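# Place the orange cup upright in the black bowl

## Task

Get the orange cup into the black bowl so that it stands on its base with its open end facing up, and have it stay that way once the robot lets go.

## Robot and tools

Robot: two arms, left_arm and right_arm, each a six-joint arm ending in a two-finger parallel gripper. In the scene frame the origin sits at table height midway between the nominal arm bases. +z points up, +x points out over the table, and left_arm is on the +y side. Arm names do not tell you which side of an image an arm appears on. Calibrated bases: left_arm near (-0.036, +0.322, +0.037) m, right_arm near (-0.053, -0.288, +0.011) m. A camera stand is fixed behind the arms.

Gripper frame: the fingers point along the gripper's +z axis and close along its y axis. end_effector_position is the pinch point between the pads, roughly 1 cm short of the fingertips. The printed position and quaternion (wxyz, scene frame) can be wrong by a few centimetres, and more at long reach.

Command rows: every motion tool uses rows of 14 numbers in one flat list covering both arms. The first 7 are for left_arm and the next 7 for right_arm, always in the order dx, dy, dz, rx, ry, rz, opening. All 14 are required even when only one arm should move.
- dx, dy, dz: a translation offset, not a pose. It is measured along that arm's own Hand target axes, starting from its current Hand target. The scale is -1 to 1, where 1.0 equals 0.6 m.
- rx, ry, rz: together one rotation vector, again an offset in the Hand target's axes. 1.0 equals 180 degrees.
- opening: an absolute value. +1 is fully open (0.094 m) and -1 is closed.
Writing zeros for the six pose numbers asks for the present Hand target again. A 0 in the opening slot is a real command to half-close, so repeat the current opening if the gripper should stay as it is.

execute_actions(actions, cameras): actions is a list of actions. Each action is a table of at most 15 rows, one row per 1/30 s control step. A table shorter than 15 rows keeps its final row for the remaining steps. Every row is measured from the Hand target as it stood when that action began, not from the row before. Each new action starts from the updated target, so sending the same offset twice moves the arm twice. An empty actions list returns images and full state.

move(target, speed, blend, opening_speed, grip_force, blocking, cameras): drives each gripper in a straight line toward its target.
- target: one 14-number row, or a list of up to 15 rows. Every row is an offset from the Hand targets held when the call began, not from the previous row.
- speed: m/s, from 0.002 to 2.9, default 0.25. Turning is capped at twice that value in rad/s. Give one value, or one per target.
- blend: corner rounding in metres. The default 0 makes the arm stop at each target.
- opening_speed: how fast the opening command changes, in units per second on the -1 to 1 scale, at least 0.2. Use it to close slowly on anything fragile.
- grip_force: newtons per finger pad, 10 to 50. Give one value, or one per arm. It stays in effect until changed. Low values make the fingers close slowly.
- blocking=false: the call returns after about 0.5 s while the motion keeps running.
The whole move is limited to 10 s. Paths do not avoid obstacles or the other arm. The result adds a "move:" line giving the outcome (done, off_target, moving, held, fault) and any limits that applied: paced means the pose was clipped, held means steps were withheld. done means the arm came to rest within 10 mm and 2 degrees of its target. done does not tell you whether the arm is touching anything.

wait(seconds): lets 0 to 10 s pass with the last commands held. stop(): brakes a running move; braking needs some distance. zoom_image(camera, region): returns a closer view of the newest image from cam_high, cam_left_wrist or cam_right_wrist. region is [x0, y0, x1, y1] in pixels, origin at the top-left corner, at most 504 by 504 in size. read_manual(section): returns licence texts only. finished_scene(scene): the integer is the current scene's number. It ends the scene for good, and the cup must still be upright in the bowl afterwards without the robot holding it.

Cameras: cam_high is fixed overhead, and each arm has a wrist camera. All are 672x504. Images come back only when actions is empty or when cameras asks for them; ["all"] requests every camera.

Reading results:
- Hand target: the last commanded pose after clipping. The controller limits each commanded orientation to 40 degrees from the measured one. The gripper often stops short of it; send the missing distance as a further offset.
- grip_measured: the finger opening on the command scale. With nothing held it reads up to about 2.5 mm wider than the true gap. On a hard object it can read a little narrower than the object's width.
- grip_effort_nm: a motor effort in N m. Negative means closing. It does not drop back to zero at rest, so a grip should be judged by comparing readings.
- Joint velocities showing "within noise" means the arm is still.
- Joint torques include the arm's own weight.
- A MOTOR HOT line warns that holding a load, reaching far or pushing for a long time is heating a motor. At 90 °C the arm folds up and stops working.

Practical points:
- Joint friction can leave the gripper a few centimetres off target with no contact involved.
- An arm that is blocked keeps pressing. Release it by commanding a target back on the near side of the gripper.
- Route moves around an arm's own base, not close past it.
- Contact is harder at higher speed, and the further a target lies beyond the point of contact, the harder the push.
- To release an object, command an opening well above grip_measured.

Things to avoid: dropping the cup or releasing it while it moves, knocking anything off the table, striking the table or fixtures hard, loading a wrist camera cable, and letting the two arms or grippers touch each other; arm-to-arm contact can fail the task outright. Also note that loose objects are sometimes given a brief push by the scene itself.

Each tool is called after ">>>" as name(argument=value, ...) on one line, values as JSON.

## Session

>>> execute_actions(actions=[])

Scene clock: 0.00 s.
left_arm: end_effector_position=(+0.3435, +0.3288, +0.1788) grip_measured=+1.000 grip_effort_nm=n/a end_effector_quat_wxyz=(+0.672, -0.025, +0.738, +0.056) | right_arm: end_effector_position=(+0.3421, -0.2593, +0.1428) grip_measured=+1.000 grip_effort_nm=n/a end_effector_quat_wxyz=(+0.661, -0.012, +0.750, -0.019)
Joint positions: left_arm=[-0.079 1.507 0.228 1.188 -0.19 0.033 0.094] | right_arm=[0.087 1.587 0.293 1.165 0.148 -0.026 0.094]
Joint velocities: within noise
Joint torques (N m): no reading
Heat: left arm: 38 °C; right arm: 35 °C.
Hand target: left_arm +0.3439, +0.3289, +0.1788; +0.671, -0.024, +0.739, +0.056 | right_arm +0.3425, -0.2593, +0.1428; +0.659, -0.012, +0.752, -0.019
Tool commands: left_gripper/opening=+1.0 right_gripper/opening=+1.0

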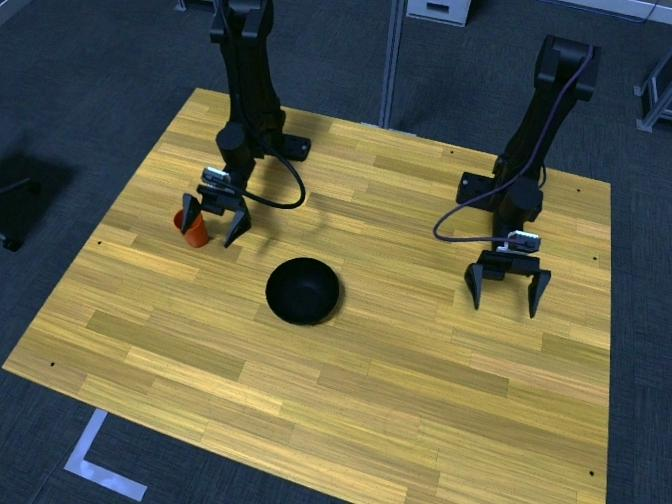

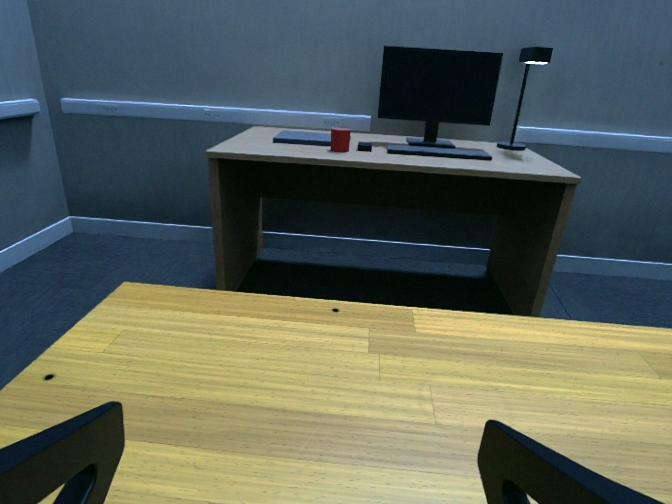

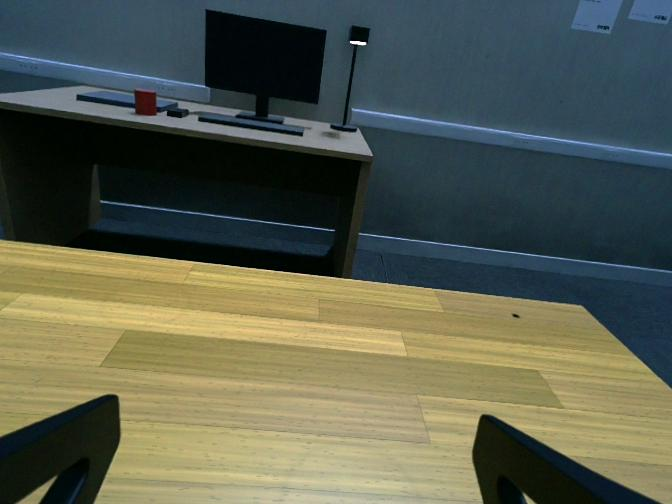

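>>> zoom_image(camera="cam_high", region=[130, 150, 350, 350])

Scaled by 2.291 from the camera's 672x504 image, which has a finer 960x720 frame.

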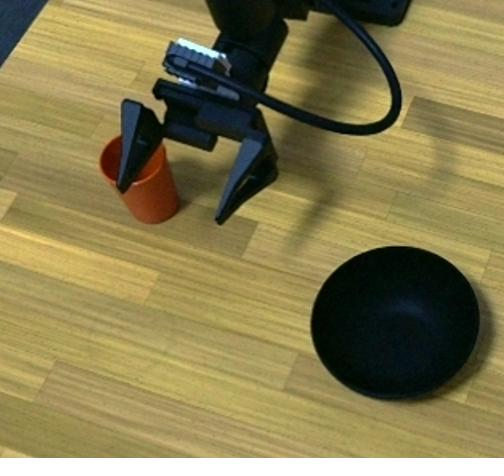

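>>> move(target=[0,0,0,0,0,0,1,-0.0884,-0.1303,-0.0133,-0.0132,0.458,0.0083,1], speed=0.3, cameras=["all"])

Scene clock: 54.73 s.
left_arm: end_effector_position=(+0.3435, +0.3288, +0.1788) grip_measured=+1.000 grip_effort_nm=0.00 end_effector_quat_wxyz=(+0.672, -0.025, +0.738, +0.056) | right_arm: end_effector_position=(+0.3411, -0.3322, +0.2007) grip_measured=+1.000 grip_effort_nm=-0.01 end_effector_quat_wxyz=(+0.050, +0.004, +0.999, -0.002)
Joint positions: left_arm=[-0.079 1.507 0.228 1.188 -0.19 0.033 0.094] | right_arm=[-0.167 2.014 2.103 -1.559 -0.008 -0.11 0.094]
Joint torques (N m): left_arm=[0.02 -5.41 4.41 1.54 -0.02 0.01] | right_arm=[-0.42 -9.91 8.1 0.5 0.09 -0.11]
Heat: left arm: 38 °C; right arm: 38 °C.
Hand target: left_arm +0.3439, +0.3289, +0.1788; +0.671, -0.024, +0.739, +0.056 | right_arm +0.3410, -0.3350, +0.2000; +0.001, +0.000, +1.000, +0.000
Off the commanded pose: left_arm 0.000 m, 0 deg | right_arm 0.003 m, 6 deg.
joint sent to its limit (right arm) — joint 4 (wrist pitch), lower limit. The joint targets are off in orientation, not in position.
move: off_target (right_arm)
camera_calibration:
cam_right_wrist: T_world_to_cam=[[0.0863361, -0.995472, 0.0397678, -0.376813], [-0.979409, -0.0774958, 0.186419, 0.318805], [-0.182493, -0.0550436, -0.981665, 0.339774], [0, 0, 0, 1]] pos_world=[0.40678, -0.331699, 0.289098]

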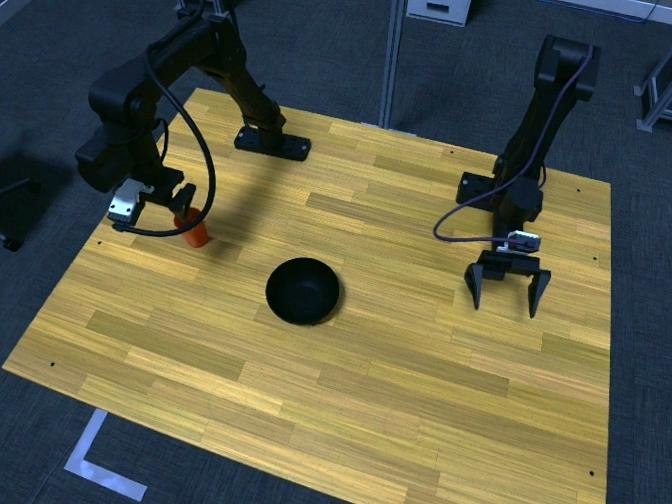

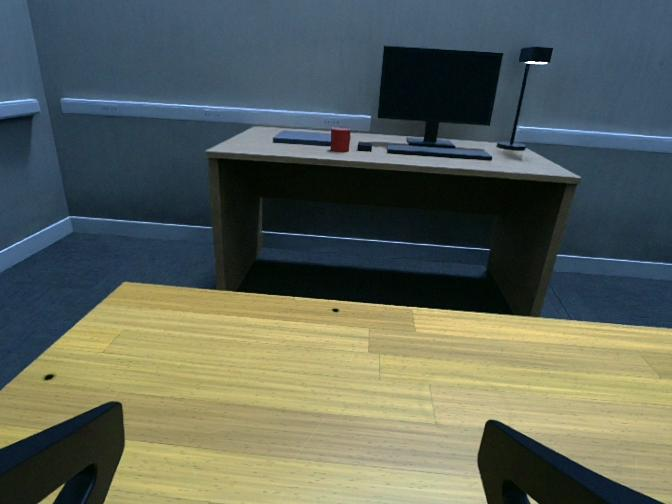

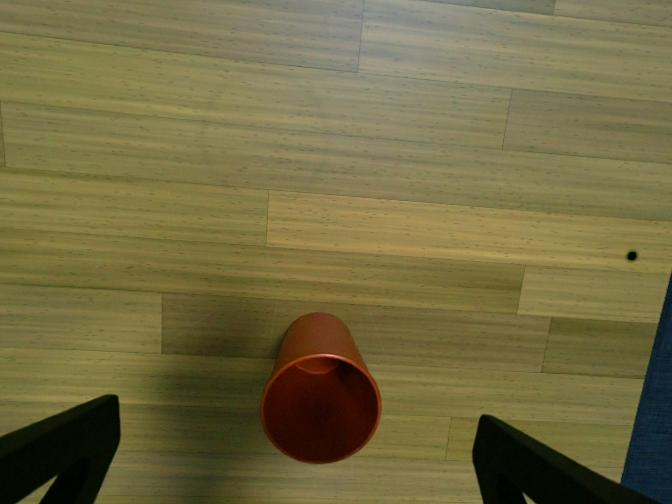

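>>> move(target=[0,0,0,0,0,0,1,0.1,-0.0167,0.0833,0.0141,-0.1663,0.0527,1], speed=0.3, cameras=["cam_high","cam_right_wrist"])

Scene clock: 134.10 s.
left_arm: end_effector_position=(+0.3435, +0.3288, +0.1788) grip_measured=+1.000 grip_effort_nm=0.00 end_effector_quat_wxyz=(+0.672, -0.025, +0.738, +0.056) | right_arm: end_effector_position=(+0.2812, -0.3429, +0.1476) grip_measured=+1.000 grip_effort_nm=-0.01 end_effector_quat_wxyz=(+0.248, +0.074, +0.966, -0.019)
Joint positions: left_arm=[-0.079 1.507 0.228 1.188 -0.19 0.033 0.094] | right_arm=[-0.22 1.369 1.044 -0.743 -0.008 -0.015 0.094]
Joint torques (N m): left_arm=[0.08 -5.22 4.37 1.56 -0.02 0.02] | right_arm=[-0.32 -7.25 5.59 1.58 0.07 0.12]
Heat: left arm: 37 °C; right arm: 34 °C.
Hand target: left_arm +0.3439, +0.3289, +0.1788; +0.671, -0.024, +0.739, +0.056 | right_arm +0.2810, -0.3451, +0.1499; +0.258, +0.082, +0.962, -0.022
Off the commanded pose: left_arm 0.000 m, 0 deg | right_arm 0.003 m, 2 deg.
move: done
camera_calibration:
cam_right_wrist: T_world_to_cam=[[-0.0805907, -0.994224, 0.0708763, -0.337429], [-0.975202, 0.0639442, -0.21188, 0.375328], [0.206124, -0.0861942, -0.974722, 0.155043], [0, 0, 0, 1]] pos_world=[0.306869, -0.346116, 0.254564]
Images, in order (width x height): cam_high 672x504, cam_right_wrist 672x504.

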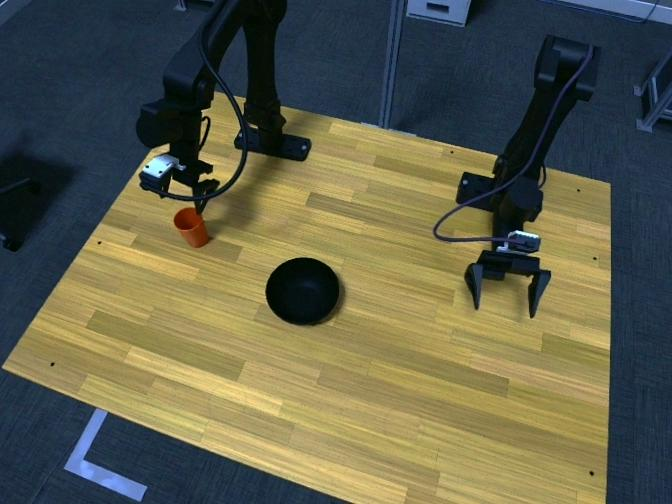

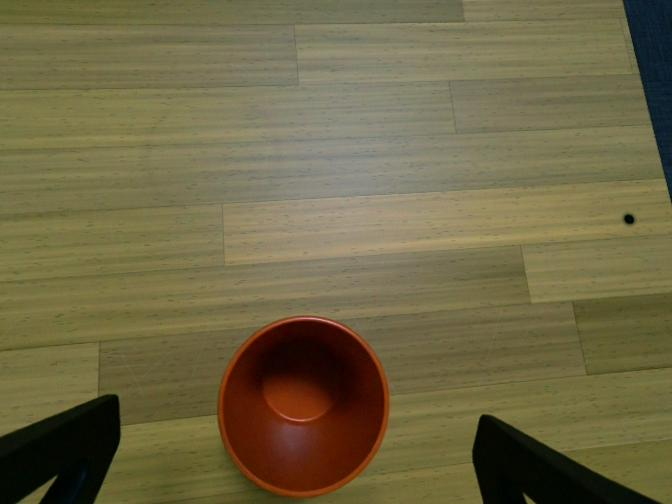

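>>> move(target=[0,0,0,0,0,0,1,0.0774,-0.0048,0.1391,0,0,0,1], speed=0.15, cameras=["cam_high","cam_right_wrist"])

Scene clock: 149.30 s.
left_arm: end_effector_position=(+0.3435, +0.3288, +0.1788) grip_measured=+1.000 grip_effort_nm=0.00 end_effector_quat_wxyz=(+0.672, -0.025, +0.738, +0.056) | right_arm: end_effector_position=(+0.2824, -0.3464, +0.0584) grip_measured=+1.000 grip_effort_nm=-0.01 end_effector_quat_wxyz=(+0.258, +0.079, +0.963, -0.021)
Joint positions: left_arm=[-0.079 1.507 0.228 1.188 -0.19 0.033 0.094] | right_arm=[-0.229 1.465 0.741 -0.323 -0.008 -0.015 0.094]
Joint torques (N m): left_arm=[0.05 -5.41 4.45 1.54 -0.03 0.02] | right_arm=[-0.57 -5.55 5.49 1.58 0.02 0.01]
Heat: left arm: 37 °C; right arm: 34 °C.
Hand target: left_arm +0.3439, +0.3289, +0.1788; +0.671, -0.024, +0.739, +0.056 | right_arm +0.2821, -0.3482, +0.0543; +0.258, +0.082, +0.962, -0.022
Off the commanded pose: left_arm 0.000 m, 0 deg | right_arm 0.004 m, 0 deg.
move: done
camera_calibration:
cam_right_wrist: T_world_to_cam=[[-0.0915716, -0.993134, 0.0727967, -0.331105], [-0.969879, 0.0723788, -0.232587, 0.360378], [0.225721, -0.0919023, -0.969847, 0.0598358], [0, 0, 0, 1]] pos_world=[0.305697, -0.349416, 0.165954]
Images, in order (width x height): cam_high 672x504, cam_right_wrist 672x504.

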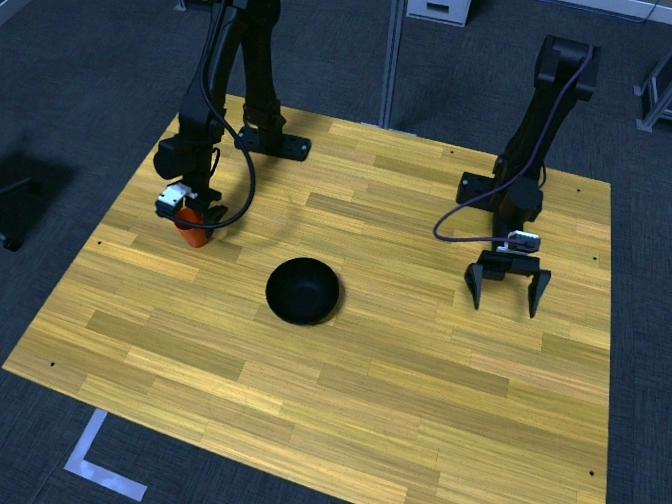

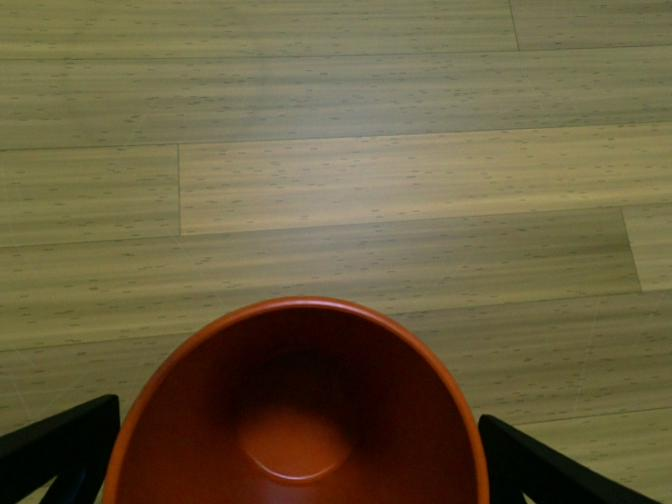

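>>> move(target=[0,0,0,0,0,0,1,0,0,0,0,0,0,0.1], grip_force=20, cameras=["cam_right_wrist"])

Scene clock: 161.80 s.
left_arm: end_effector_position=(+0.3435, +0.3288, +0.1788) grip_measured=+1.000 grip_effort_nm=0.00 end_effector_quat_wxyz=(+0.672, -0.025, +0.738, +0.056) | right_arm: end_effector_position=(+0.2825, -0.3465, +0.0585) grip_measured=+0.350 grip_effort_nm=-0.46 end_effector_quat_wxyz=(+0.259, +0.079, +0.963, -0.021)
Joint positions: left_arm=[-0.079 1.507 0.228 1.188 -0.19 0.033 0.094] | right_arm=[-0.229 1.465 0.741 -0.323 -0.008 -0.015 0.063]
Joint torques (N m): left_arm=[0.02 -5.37 4.55 1.56 -0.01 0.01] | right_arm=[-0.51 -5.53 5.49 1.59 0.02 0.02]
Heat: left arm: 37 °C; right arm: 34 °C.
Hand target: left_arm +0.3439, +0.3289, +0.1788; +0.671, -0.024, +0.739, +0.056 | right_arm +0.2821, -0.3482, +0.0543; +0.258, +0.082, +0.962, -0.022
Off the commanded pose: left_arm 0.000 m, 0 deg | right_arm 0.005 m, 0 deg.
grip_force (N): 20, 20
move: done
camera_calibration:
cam_right_wrist: T_world_to_cam=[[-0.0915534, -0.993132, 0.0728519, -0.331117], [-0.969716, 0.0722813, -0.233294, 0.360533], [0.226426, -0.0920045, -0.969673, 0.0596292], [0, 0, 0, 1]] pos_world=[0.305798, -0.349416, 0.166054]
Images, in order (width x height): cam_right_wrist 672x504.

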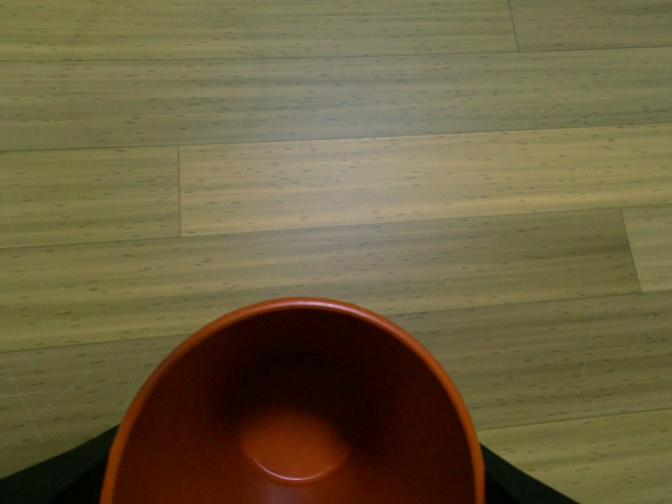

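>>> move(target=[[0,0,0,0,0,0,1,-0.0833,0,-0.1443,0,0,0,0.1],[0,0,0,0,0,0,1,-0.0325,0.4268,-0.1852,-0.1111,0,-0.1925,0.1]], speed=[0.15,0.25], blend=[0.03,0], cameras=["cam_high","cam_right_wrist"])

Scene clock: 174.50 s.
left_arm: end_effector_position=(+0.3435, +0.3288, +0.1788) grip_measured=+1.000 grip_effort_nm=0.00 end_effector_quat_wxyz=(+0.672, -0.025, +0.738, +0.056) | right_arm: end_effector_position=(+0.2828, -0.0922, +0.1550) grip_measured=+0.349 grip_effort_nm=-0.49 end_effector_quat_wxyz=(+0.247, -0.248, +0.935, +0.066)
Joint positions: left_arm=[-0.079 1.507 0.228 1.188 -0.19 0.033 0.094] | right_arm=[0.476 1.547 1.224 -0.73 0.002 0.007 0.063]
Joint torques (N m): left_arm=[0.08 -5.39 4.48 1.57 -0.03 0.03] | right_arm=[-0.02 -6.83 9.61 1.31 -0.01 -0.09]
Heat: left arm: 36 °C; right arm: 34 °C.
Hand target: left_arm +0.3439, +0.3289, +0.1788; +0.671, -0.024, +0.739, +0.056 | right_arm +0.2871, -0.0893, +0.1604; +0.250, -0.253, +0.932, +0.067
Off the commanded pose: left_arm 0.000 m, 0 deg | right_arm 0.007 m, 1 deg.
grip_force (N): 20, 20
move: done
camera_calibration:
cam_right_wrist: T_world_to_cam=[[0.555422, -0.828599, 0.0702149, -0.253076], [-0.800276, -0.555557, -0.225642, 0.257975], [0.225975, 0.0691349, -0.971677, 0.191809], [0, 0, 0, 1]] pos_world=[0.303671, -0.0796393, 0.262356]
Images, in order (width x height): cam_high 672x504, cam_right_wrist 672x504.

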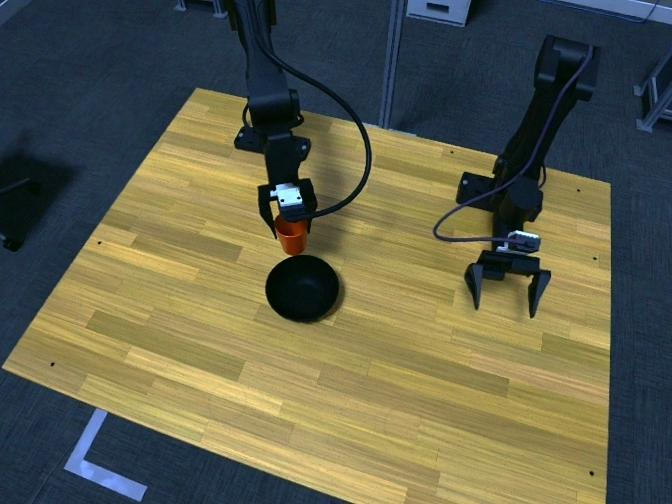

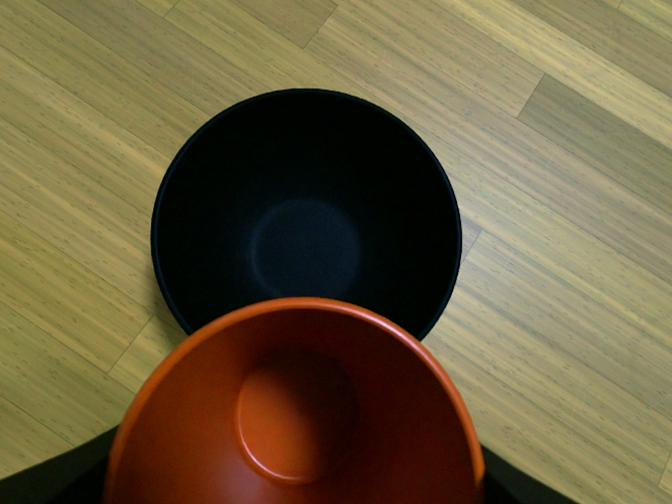

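>>> move(target=[0,0,0,0,0,0,1,-0.1197,0.0055,0.0757,0,0,0,0.1], speed=0.2, cameras=["cam_high","cam_right_wrist"])

Scene clock: 189.97 s.
left_arm: end_effector_position=(+0.3435, +0.3288, +0.1788) grip_measured=+1.000 grip_effort_nm=0.00 end_effector_quat_wxyz=(+0.672, -0.025, +0.738, +0.056) | right_arm: end_effector_position=(+0.3577, -0.0465, +0.1556) grip_measured=+0.349 grip_effort_nm=-0.48 end_effector_quat_wxyz=(+0.254, -0.249, +0.932, +0.069)
Joint positions: left_arm=[-0.079 1.507 0.228 1.188 -0.19 0.033 0.094] | right_arm=[0.48 1.869 1.587 -0.756 0.002 0.006 0.063]
Joint torques (N m): left_arm=[-0.03 -5.38 4.38 1.58 -0.05 -0.01] | right_arm=[0.51 -9.91 9.58 1.25 0.04 -0.01]
Heat: left arm: 36 °C; right arm: 34 °C.
Hand target: left_arm +0.3439, +0.3289, +0.1788; +0.671, -0.024, +0.739, +0.056 | right_arm +0.3587, -0.0435, +0.1570; +0.250, -0.253, +0.932, +0.067
Off the commanded pose: left_arm 0.000 m, 0 deg | right_arm 0.003 m, 1 deg.
grip_force (N): 20, 20
move: done
camera_calibration:
cam_right_wrist: T_world_to_cam=[[0.558203, -0.826629, 0.0713736, -0.257916], [-0.794784, -0.557421, -0.240001, 0.343612], [0.238177, 0.0772427, -0.968145, 0.167819], [0, 0, 0, 1]] pos_world=[0.377096, -0.0346273, 0.263349]
Images, in order (width x height): cam_high 672x504, cam_right_wrist 672x504.

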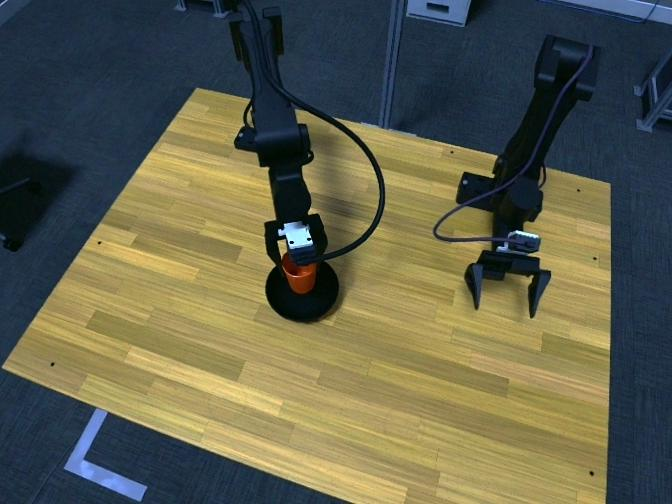

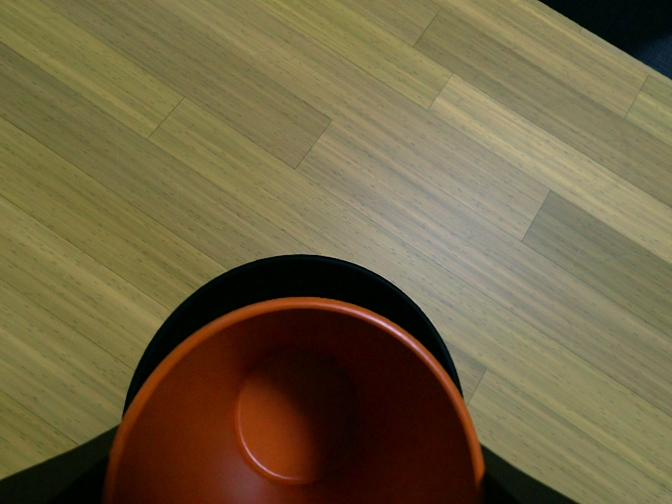

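>>> move(target=[0,0,0,0,0,0,1,0.0737,0.001,0.1143,0,0,0,0.1], speed=0.12, cameras=["cam_high","cam_right_wrist"])

Scene clock: 202.27 s.
left_arm: end_effector_position=(+0.3435, +0.3288, +0.1788) grip_measured=+1.000 grip_effort_nm=0.00 end_effector_quat_wxyz=(+0.672, -0.025, +0.738, +0.056) | right_arm: end_effector_position=(+0.3552, -0.0480, +0.0822) grip_measured=+0.349 grip_effort_nm=-0.48 end_effector_quat_wxyz=(+0.250, -0.250, +0.933, +0.068)
Joint positions: left_arm=[-0.079 1.507 0.228 1.188 -0.19 0.033 0.094] | right_arm=[0.48 1.914 1.353 -0.485 0.002 0.006 0.063]
Joint torques (N m): left_arm=[-0.01 -5.42 4.45 1.56 -0.06 0.01] | right_arm=[0.64 -10.18 5.87 1.58 0.05 -0.01]
Heat: left arm: 36 °C; right arm: 34 °C.
Hand target: left_arm +0.3439, +0.3289, +0.1788; +0.671, -0.024, +0.739, +0.056 | right_arm +0.3550, -0.0451, +0.0754; +0.250, -0.253, +0.932, +0.067
Off the commanded pose: left_arm 0.000 m, 0 deg | right_arm 0.007 m, 0 deg.
grip_force (N): 20, 20
move: done
camera_calibration:
cam_right_wrist: T_world_to_cam=[[0.558659, -0.82636, 0.0709201, -0.252594], [-0.796142, -0.558265, -0.233447, 0.323074], [0.232504, 0.0739548, -0.96978, 0.099525], [0, 0, 0, 1]] pos_world=[0.375187, -0.0357329, 0.189852]
Images, in order (width x height): cam_high 672x504, cam_right_wrist 672x504.

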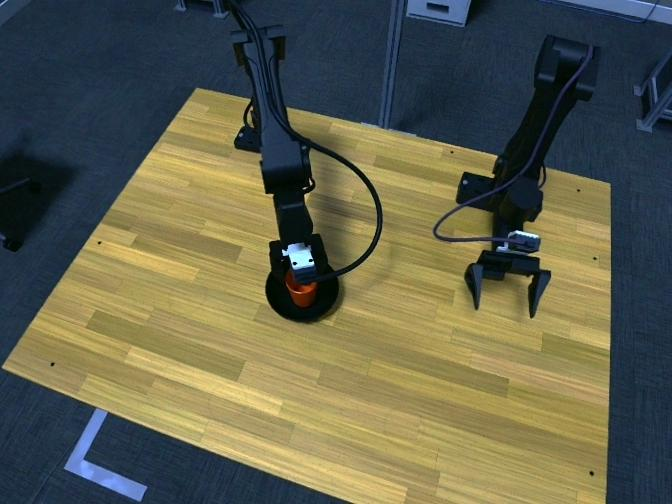

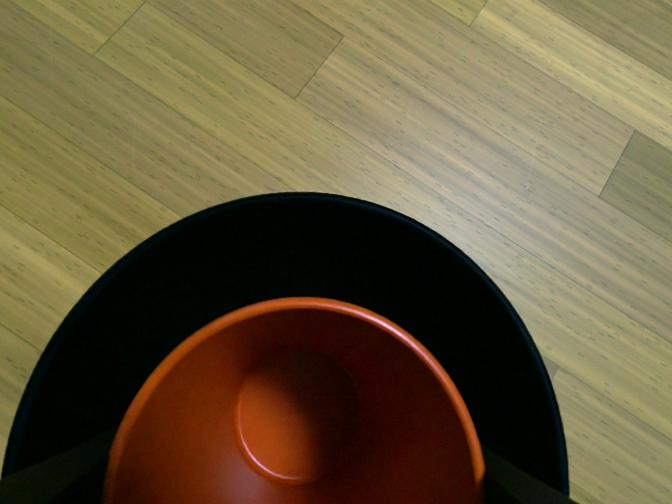

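>>> move(target=[0,0,0,0,0,0,1,0.0123,0.003,0.0209,0,0,0,0.1], speed=0.04)

>>> move(target=[0,0,0,0,0,0,1,0.0033,0,0.0058,0,0,0,0.1], speed=0.03)

Scene clock: 215.97 s.
left_arm: end_effector_position=(+0.3435, +0.3288, +0.1788) grip_measured=+1.000 grip_effort_nm=0.00 end_effector_quat_wxyz=(+0.672, -0.025, +0.738, +0.056) | right_arm: end_effector_position=(+0.3548, -0.0448, +0.0711) grip_measured=+0.349 grip_effort_nm=-0.49 end_effector_quat_wxyz=(+0.254, -0.252, +0.931, +0.070)
Joint positions: left_arm=[-0.079 1.507 0.228 1.188 -0.19 0.033 0.094] | right_arm=[0.486 1.928 1.321 -0.431 0.002 0.006 0.063]
Joint torques (N m): left_arm=[-0.01 -5.33 4.37 1.57 -0.03 0.03] | right_arm=[0.5 -9.76 5.55 1.63 0.07 0.04]
Heat: left arm: 36 °C; right arm: 34 °C.
Hand target: left_arm +0.3439, +0.3289, +0.1788; +0.671, -0.024, +0.739, +0.056 | right_arm +0.3541, -0.0435, +0.0611; +0.251, -0.253, +0.932, +0.068
Off the commanded pose: left_arm 0.000 m, 0 deg | right_arm 0.010 m, 1 deg.
grip_force (N): 20, 20
move: done

Scene clock: 216.83 s.
left_arm: end_effector_position=(+0.3435, +0.3288, +0.1788) grip_measured=+1.000 grip_effort_nm=0.00 end_effector_quat_wxyz=(+0.672, -0.025, +0.738, +0.056) | right_arm: end_effector_position=(+0.3554, -0.0445, +0.0701) grip_measured=+0.349 grip_effort_nm=-0.49 end_effector_quat_wxyz=(+0.257, -0.252, +0.930, +0.071)
Joint positions: left_arm=[-0.079 1.507 0.228 1.188 -0.19 0.033 0.094] | right_arm=[0.486 1.928 1.313 -0.417 0.002 0.006 0.063]
Joint torques (N m): left_arm=[-0.06 -5.31 4.42 1.6 -0.02 0.03] | right_arm=[0.51 -9.35 5.44 1.66 0.08 0.06]
Heat: left arm: 36 °C; right arm: 34 °C.
Hand target: left_arm +0.3439, +0.3289, +0.1788; +0.671, -0.024, +0.739, +0.056 | right_arm +0.3540, -0.0435, +0.0570; +0.250, -0.253, +0.932, +0.067
Off the commanded pose: left_arm 0.000 m, 0 deg | right_arm 0.013 m, 1 deg.
grip_force (N): 20, 20
move: off_target (right_arm)

>>> move(target=[0,0,0,0,0,0,1,0.0042,0,0.0072,0,0,0,0.1], speed=0.03, cameras=["cam_high","cam_right_wrist"])

Scene clock: 221.13 s.
left_arm: end_effector_position=(+0.3435, +0.3288, +0.1788) grip_measured=+1.000 grip_effort_nm=0.00 end_effector_quat_wxyz=(+0.672, -0.025, +0.738, +0.056) | right_arm: end_effector_position=(+0.3569, -0.0436, +0.0661) grip_measured=+0.349 grip_effort_nm=-0.48 end_effector_quat_wxyz=(+0.259, -0.252, +0.930, +0.071)
Joint positions: left_arm=[-0.079 1.507 0.228 1.188 -0.19 0.033 0.094] | right_arm=[0.486 1.937 1.306 -0.396 0.002 0.006 0.063]
Joint torques (N m): left_arm=[0.06 -5.35 4.42 1.56 -0.01 0.04] | right_arm=[0.54 -9.47 5.14 1.64 0.07 0.04]
Heat: left arm: 36 °C; right arm: 34 °C.
Hand target: left_arm +0.3439, +0.3289, +0.1788; +0.671, -0.024, +0.739, +0.056 | right_arm +0.3541, -0.0435, +0.0520; +0.250, -0.253, +0.932, +0.067
Off the commanded pose: left_arm 0.000 m, 0 deg | right_arm 0.014 m, 1 deg.
grip_force (N): 20, 20
move: off_target (right_arm)
camera_calibration:
cam_right_wrist: T_world_to_cam=[[0.562499, -0.823645, 0.0721389, -0.250121], [-0.78876, -0.560735, -0.25186, 0.321514], [0.247894, 0.0847708, -0.965071, 0.0777386], [0, 0, 0, 1]] pos_world=[0.375019, -0.0323169, 0.174043]
Images, in order (width x height): cam_high 672x504, cam_right_wrist 672x504.

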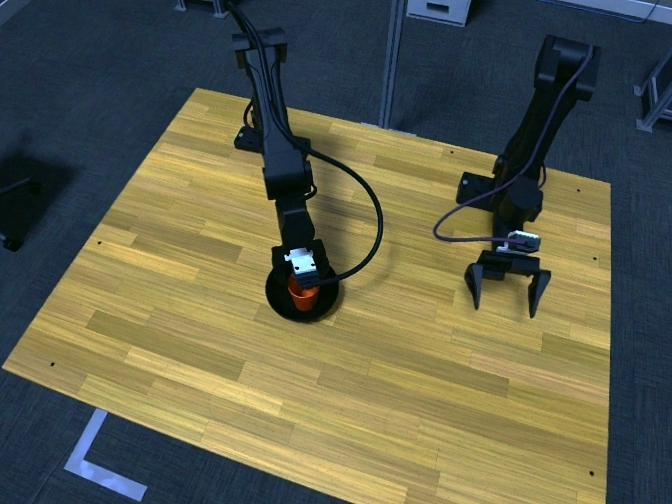

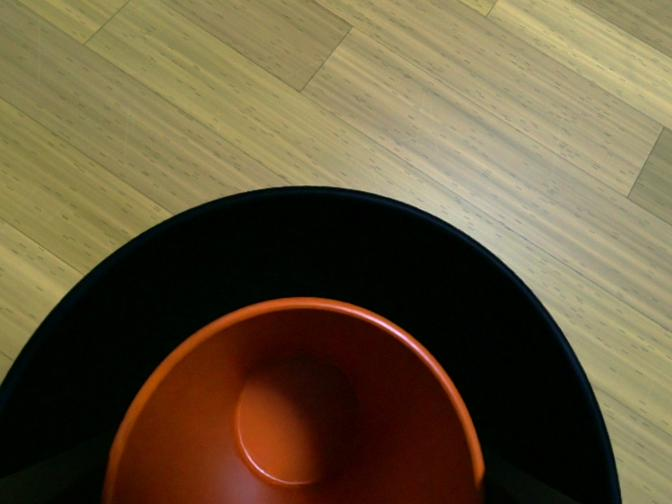

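>>> move(target=[0,0,0,0,0,0,1,0.0092,-0.0018,0.0024,0,0,0,0.1], speed=0.03, cameras=["cam_high","cam_right_wrist"])

Scene clock: 230.23 s.
left_arm: end_effector_position=(+0.3435, +0.3288, +0.1788) grip_measured=+1.000 grip_effort_nm=0.00 end_effector_quat_wxyz=(+0.672, -0.025, +0.738, +0.056) | right_arm: end_effector_position=(+0.3610, -0.0412, +0.0657) grip_measured=+0.349 grip_effort_nm=-0.49 end_effector_quat_wxyz=(+0.274, -0.251, +0.926, +0.075)
Joint positions: left_arm=[-0.079 1.507 0.228 1.188 -0.19 0.033 0.094] | right_arm=[0.486 1.937 1.287 -0.345 0.002 0.006 0.063]
Joint torques (N m): left_arm=[0.06 -5.26 4.44 1.57 -0.05 0.04] | right_arm=[0.2 -10.04 4.49 1.37 0.05 0.02]
Heat: left arm: 36 °C; right arm: 33 °C.
Hand target: left_arm +0.3439, +0.3289, +0.1788; +0.671, -0.024, +0.739, +0.056 | right_arm +0.3510, -0.0465, +0.0478; +0.250, -0.253, +0.932, +0.067
Off the commanded pose: left_arm 0.000 m, 0 deg | right_arm 0.021 m, 3 deg.
grip_force (N): 20, 20
move: off_target (right_arm)
camera_calibration:
cam_right_wrist: T_world_to_cam=[[0.560531, -0.824807, 0.0741533, -0.249835], [-0.781486, -0.556461, -0.282188, 0.325583], [0.274014, 0.100225, -0.956489, 0.0668362], [0, 0, 0, 1]] pos_world=[0.376165, -0.0315902, 0.17433]
Images, in order (width x height): cam_high 672x504, cam_right_wrist 672x504.

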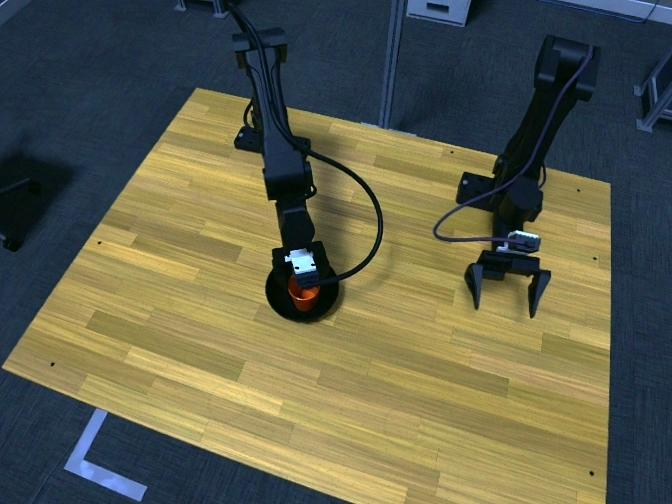

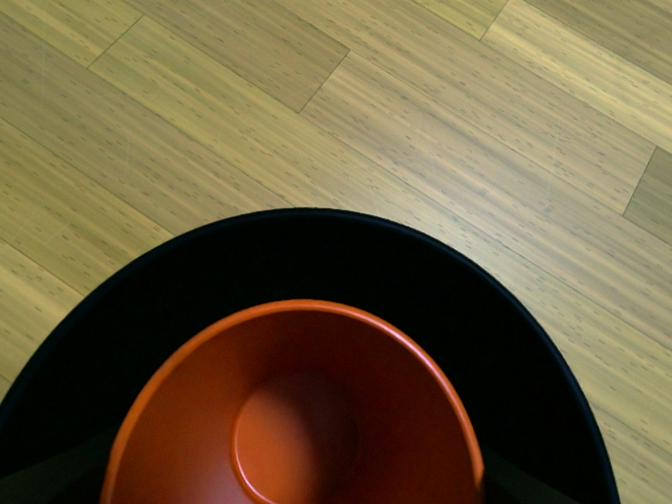

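>>> move(target=[0,0,0,0,0,0,1,-0.0334,0.002,-0.0479,0,0,0,0.1], speed=0.08, cameras=["cam_right_wrist"])

Scene clock: 243.30 s.
left_arm: end_effector_position=(+0.3435, +0.3288, +0.1788) grip_measured=+1.000 grip_effort_nm=0.00 end_effector_quat_wxyz=(+0.672, -0.025, +0.738, +0.056) | right_arm: end_effector_position=(+0.3514, -0.0469, +0.0664) grip_measured=+0.349 grip_effort_nm=-0.49 end_effector_quat_wxyz=(+0.241, -0.253, +0.935, +0.066)
Joint positions: left_arm=[-0.079 1.507 0.228 1.188 -0.19 0.033 0.094] | right_arm=[0.486 1.937 1.329 -0.458 0.002 0.006 0.063]
Joint torques (N m): left_arm=[0.08 -5.38 4.49 1.55 -0.02 0.04] | right_arm=[0.58 -13.27 9.05 1.12 0.06 0.04]
Heat: left arm: 36 °C; right arm: 33 °C.
Hand target: left_arm +0.3439, +0.3289, +0.1788; +0.671, -0.024, +0.739, +0.056 | right_arm +0.3530, -0.0439, +0.0828; +0.250, -0.253, +0.932, +0.067
Off the commanded pose: left_arm 0.000 m, 0 deg | right_arm 0.017 m, 1 deg.
grip_force (N): 20, 20
move: off_target (right_arm)
camera_calibration:
cam_right_wrist: T_world_to_cam=[[0.564853, -0.82225, 0.0696142, -0.250362], [-0.796646, -0.565366, -0.213812, 0.315456], [0.215165, 0.0653147, -0.974391, 0.0909131], [0, 0, 0, 1]] pos_world=[0.373164, -0.03345, 0.173462]
Images, in order (width x height): cam_right_wrist 672x504.

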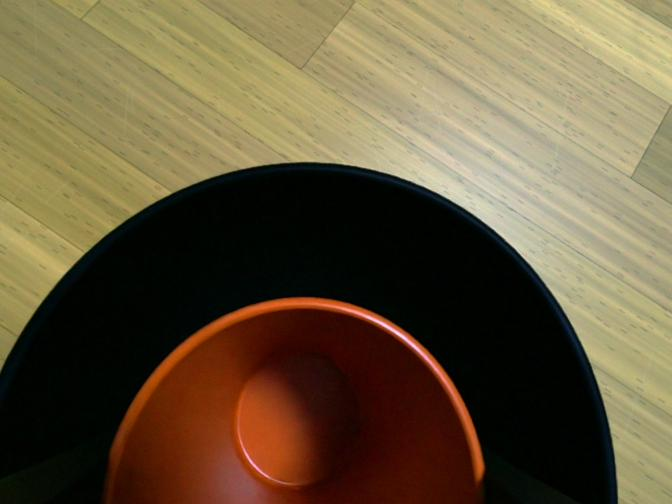

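>>> move(target=[0,0,0,0,0,0,1,0,0,0,0,0,0,0.75], opening_speed=0.4, cameras=["cam_high","cam_right_wrist"])

Scene clock: 255.73 s.
left_arm: end_effector_position=(+0.3435, +0.3288, +0.1788) grip_measured=+1.000 grip_effort_nm=0.00 end_effector_quat_wxyz=(+0.672, -0.025, +0.738, +0.056) | right_arm: end_effector_position=(+0.3501, -0.0477, +0.0656) grip_measured=+0.748 grip_effort_nm=0.09 end_effector_quat_wxyz=(+0.238, -0.253, +0.935, +0.065)
Joint positions: left_arm=[-0.079 1.507 0.228 1.188 -0.19 0.033 0.094] | right_arm=[0.486 1.937 1.329 -0.465 0.002 0.006 0.082]
Joint torques (N m): left_arm=[0.03 -5.35 4.33 1.56 -0.03 0] | right_arm=[0.55 -13.26 9.01 1.16 0.06 0.06]
Heat: left arm: 36 °C; right arm: 34 °C.
Hand target: left_arm +0.3439, +0.3289, +0.1788; +0.671, -0.024, +0.739, +0.056 | right_arm +0.3530, -0.0439, +0.0828; +0.250, -0.253, +0.932, +0.067
Off the commanded pose: left_arm 0.000 m, 0 deg | right_arm 0.018 m, 2 deg.
grip_force (N): 20, 20
move: off_target (right_arm)
camera_calibration:
cam_right_wrist: T_world_to_cam=[[0.56526, -0.822012, 0.0691198, -0.250284], [-0.797899, -0.566094, -0.207113, 0.313735], [0.209377, 0.061922, -0.975872, 0.0924175], [0, 0, 0, 1]] pos_world=[0.372454, -0.0338557, 0.172466]
Images, in order (width x height): cam_high 672x504, cam_right_wrist 672x504.

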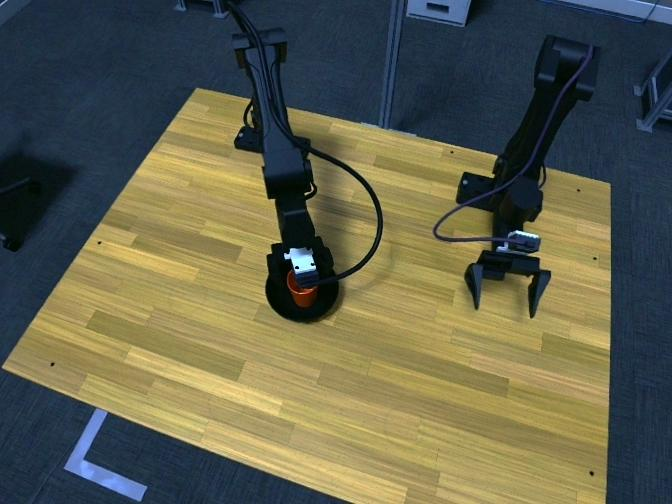

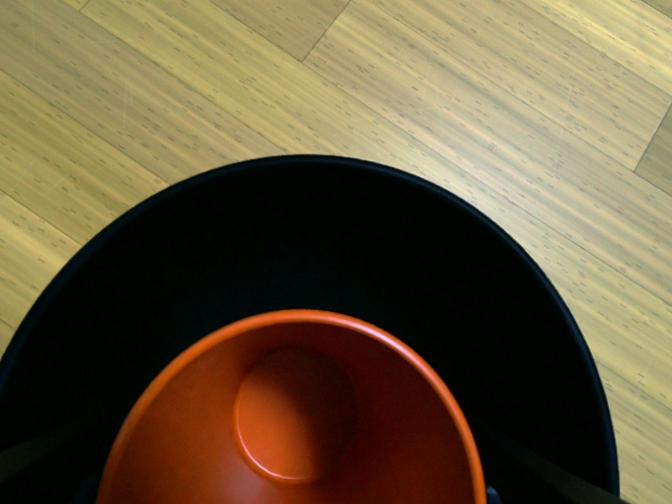

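>>> move(target=[0,0,0,0,0,0,1,0,0,-0.2,0,0,0,0.75], speed=0.15, cameras=["cam_high","cam_right_wrist"])

Scene clock: 262.63 s.
left_arm: end_effector_position=(+0.3435, +0.3288, +0.1788) grip_measured=+1.000 grip_effort_nm=0.00 end_effector_quat_wxyz=(+0.672, -0.025, +0.738, +0.056) | right_arm: end_effector_position=(+0.3027, -0.0745, +0.1754) grip_measured=+0.748 grip_effort_nm=0.08 end_effector_quat_wxyz=(+0.244, -0.254, +0.934, +0.067)
Joint positions: left_arm=[-0.079 1.507 0.228 1.188 -0.19 0.033 0.094] | right_arm=[0.489 1.648 1.411 -0.822 0.002 0.006 0.082]
Joint torques (N m): left_arm=[-0.05 -5.39 4.4 1.57 -0.01 0.01] | right_arm=[0.57 -10.02 8.96 1.18 0.08 0.07]
Heat: left arm: 36 °C; right arm: 34 °C.
Hand target: left_arm +0.3439, +0.3289, +0.1788; +0.671, -0.024, +0.739, +0.056 | right_arm +0.3011, -0.0743, +0.1867; +0.250, -0.253, +0.932, +0.067
Off the commanded pose: left_arm 0.000 m, 0 deg | right_arm 0.011 m, 1 deg.
grip_force (N): 20, 20
move: off_target (right_arm)
camera_calibration:
cam_right_wrist: T_world_to_cam=[[0.566722, -0.82093, 0.0700022, -0.253687], [-0.793907, -0.56683, -0.220034, 0.284527], [0.220311, 0.0691227, -0.972977, 0.20781], [0, 0, 0, 1]] pos_world=[0.323875, -0.0613447, 0.282559]
Images, in order (width x height): cam_high 672x504, cam_right_wrist 672x504.

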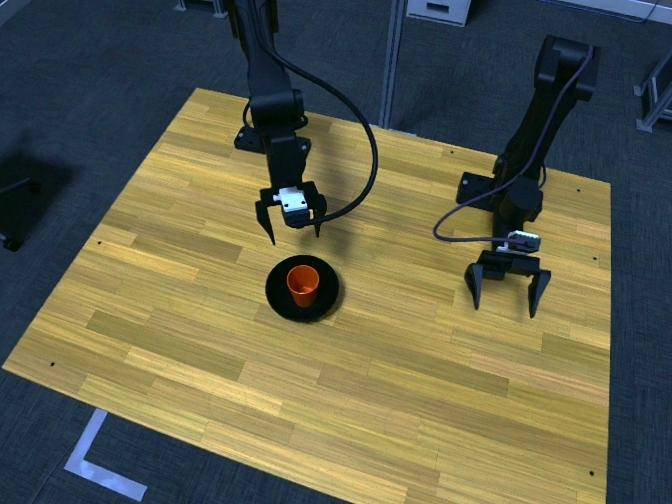

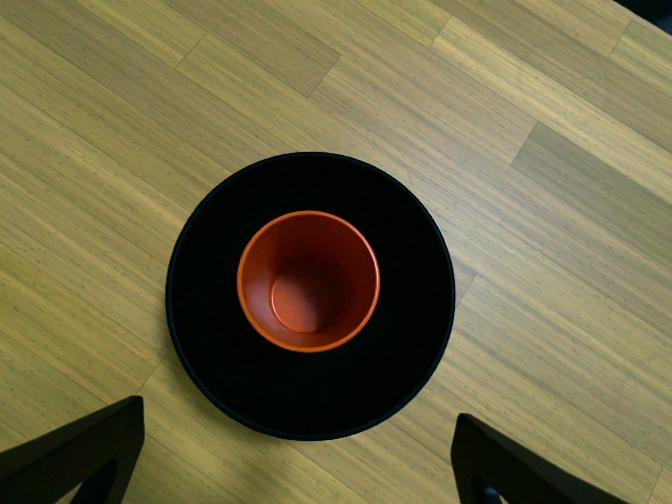

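>>> move(target=[-0.0073,-0.4313,-0.1737,0.2328,0.2798,0.1307,1,0.2148,-0.2845,-0.1492,0.0833,0,0.1443,1], speed=0.25, cameras=["all"])

Scene clock: 325.20 s.
left_arm: end_effector_position=(+0.2682, +0.0653, +0.1768) grip_measured=+1.000 grip_effort_nm=0.00 end_effector_quat_wxyz=(+0.246, +0.330, +0.908, -0.083) | right_arm: end_effector_position=(+0.2615, -0.3021, +0.2027) grip_measured=+0.998 grip_effort_nm=0.08 end_effector_quat_wxyz=(+0.268, +0.002, +0.963, -0.004)
Joint positions: left_arm=[-0.717 1.576 1.234 -0.704 -0.019 -0.011 0.094] | right_arm=[-0.111 1.248 1.155 -0.935 -0.023 -0.051 0.094]
Joint torques (N m): left_arm=[-0.25 -6.58 8.58 0.84 0.04 -0.02] | right_arm=[-0.39 -6.26 5.55 1.24 -0.12 -0.11]
Heat: left arm: 35 °C; right arm: 35 °C.
Hand target: left_arm +0.2703, +0.0597, +0.1799; +0.244, +0.330, +0.908, -0.088 | right_arm +0.2522, -0.3005, +0.1998; +0.259, -0.003, +0.966, +0.001
Off the commanded pose: left_arm 0.007 m, 1 deg | right_arm 0.010 m, 1 deg.
grip_force (N): 20, 20
move: done
camera_calibration:
cam_left_wrist: T_world_to_cam=[[-0.586138, -0.807722, 0.0634637, 0.1953], [-0.798978, 0.563237, -0.21071, 0.260442], [0.134449, -0.174211, -0.975486, 0.245579], [0, 0, 0, 1]] pos_world=[0.289542, 0.05384, 0.282042]
cam_right_wrist: T_world_to_cam=[[0.0633537, -0.994742, 0.0804693, -0.342061], [-0.964781, -0.0816735, -0.250053, 0.326197], [0.25531, -0.0617935, -0.964883, 0.208895], [0, 0, 0, 1]] pos_world=[0.283047, -0.300712, 0.310651]

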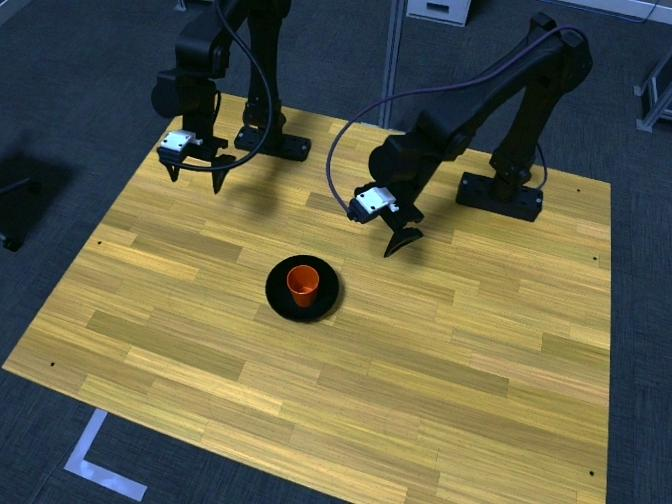

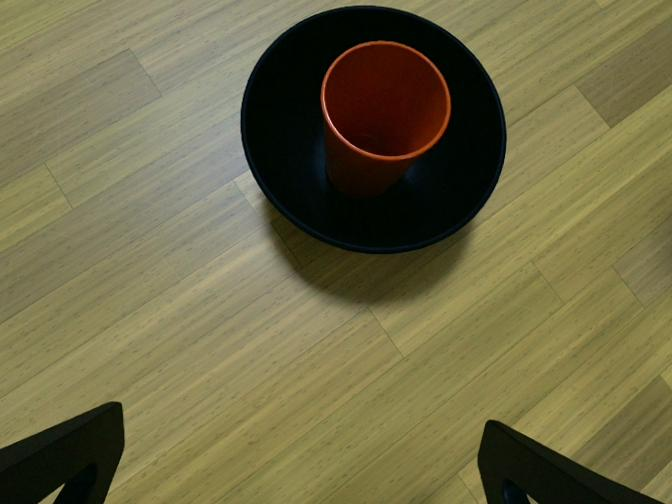

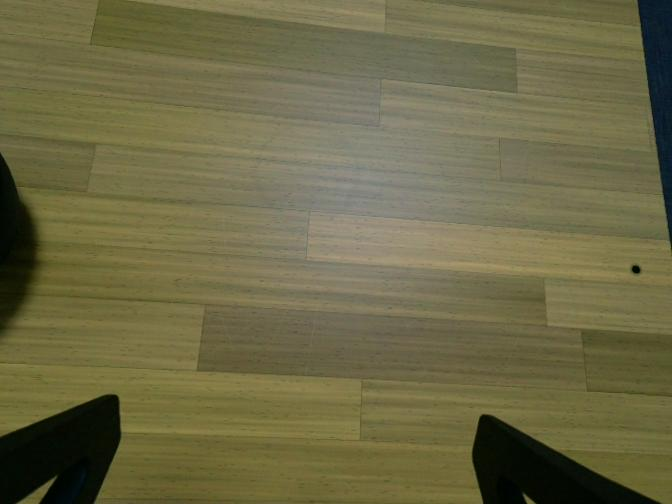

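>>> finished_scene(scene=1)

The scene is finished: the task was done.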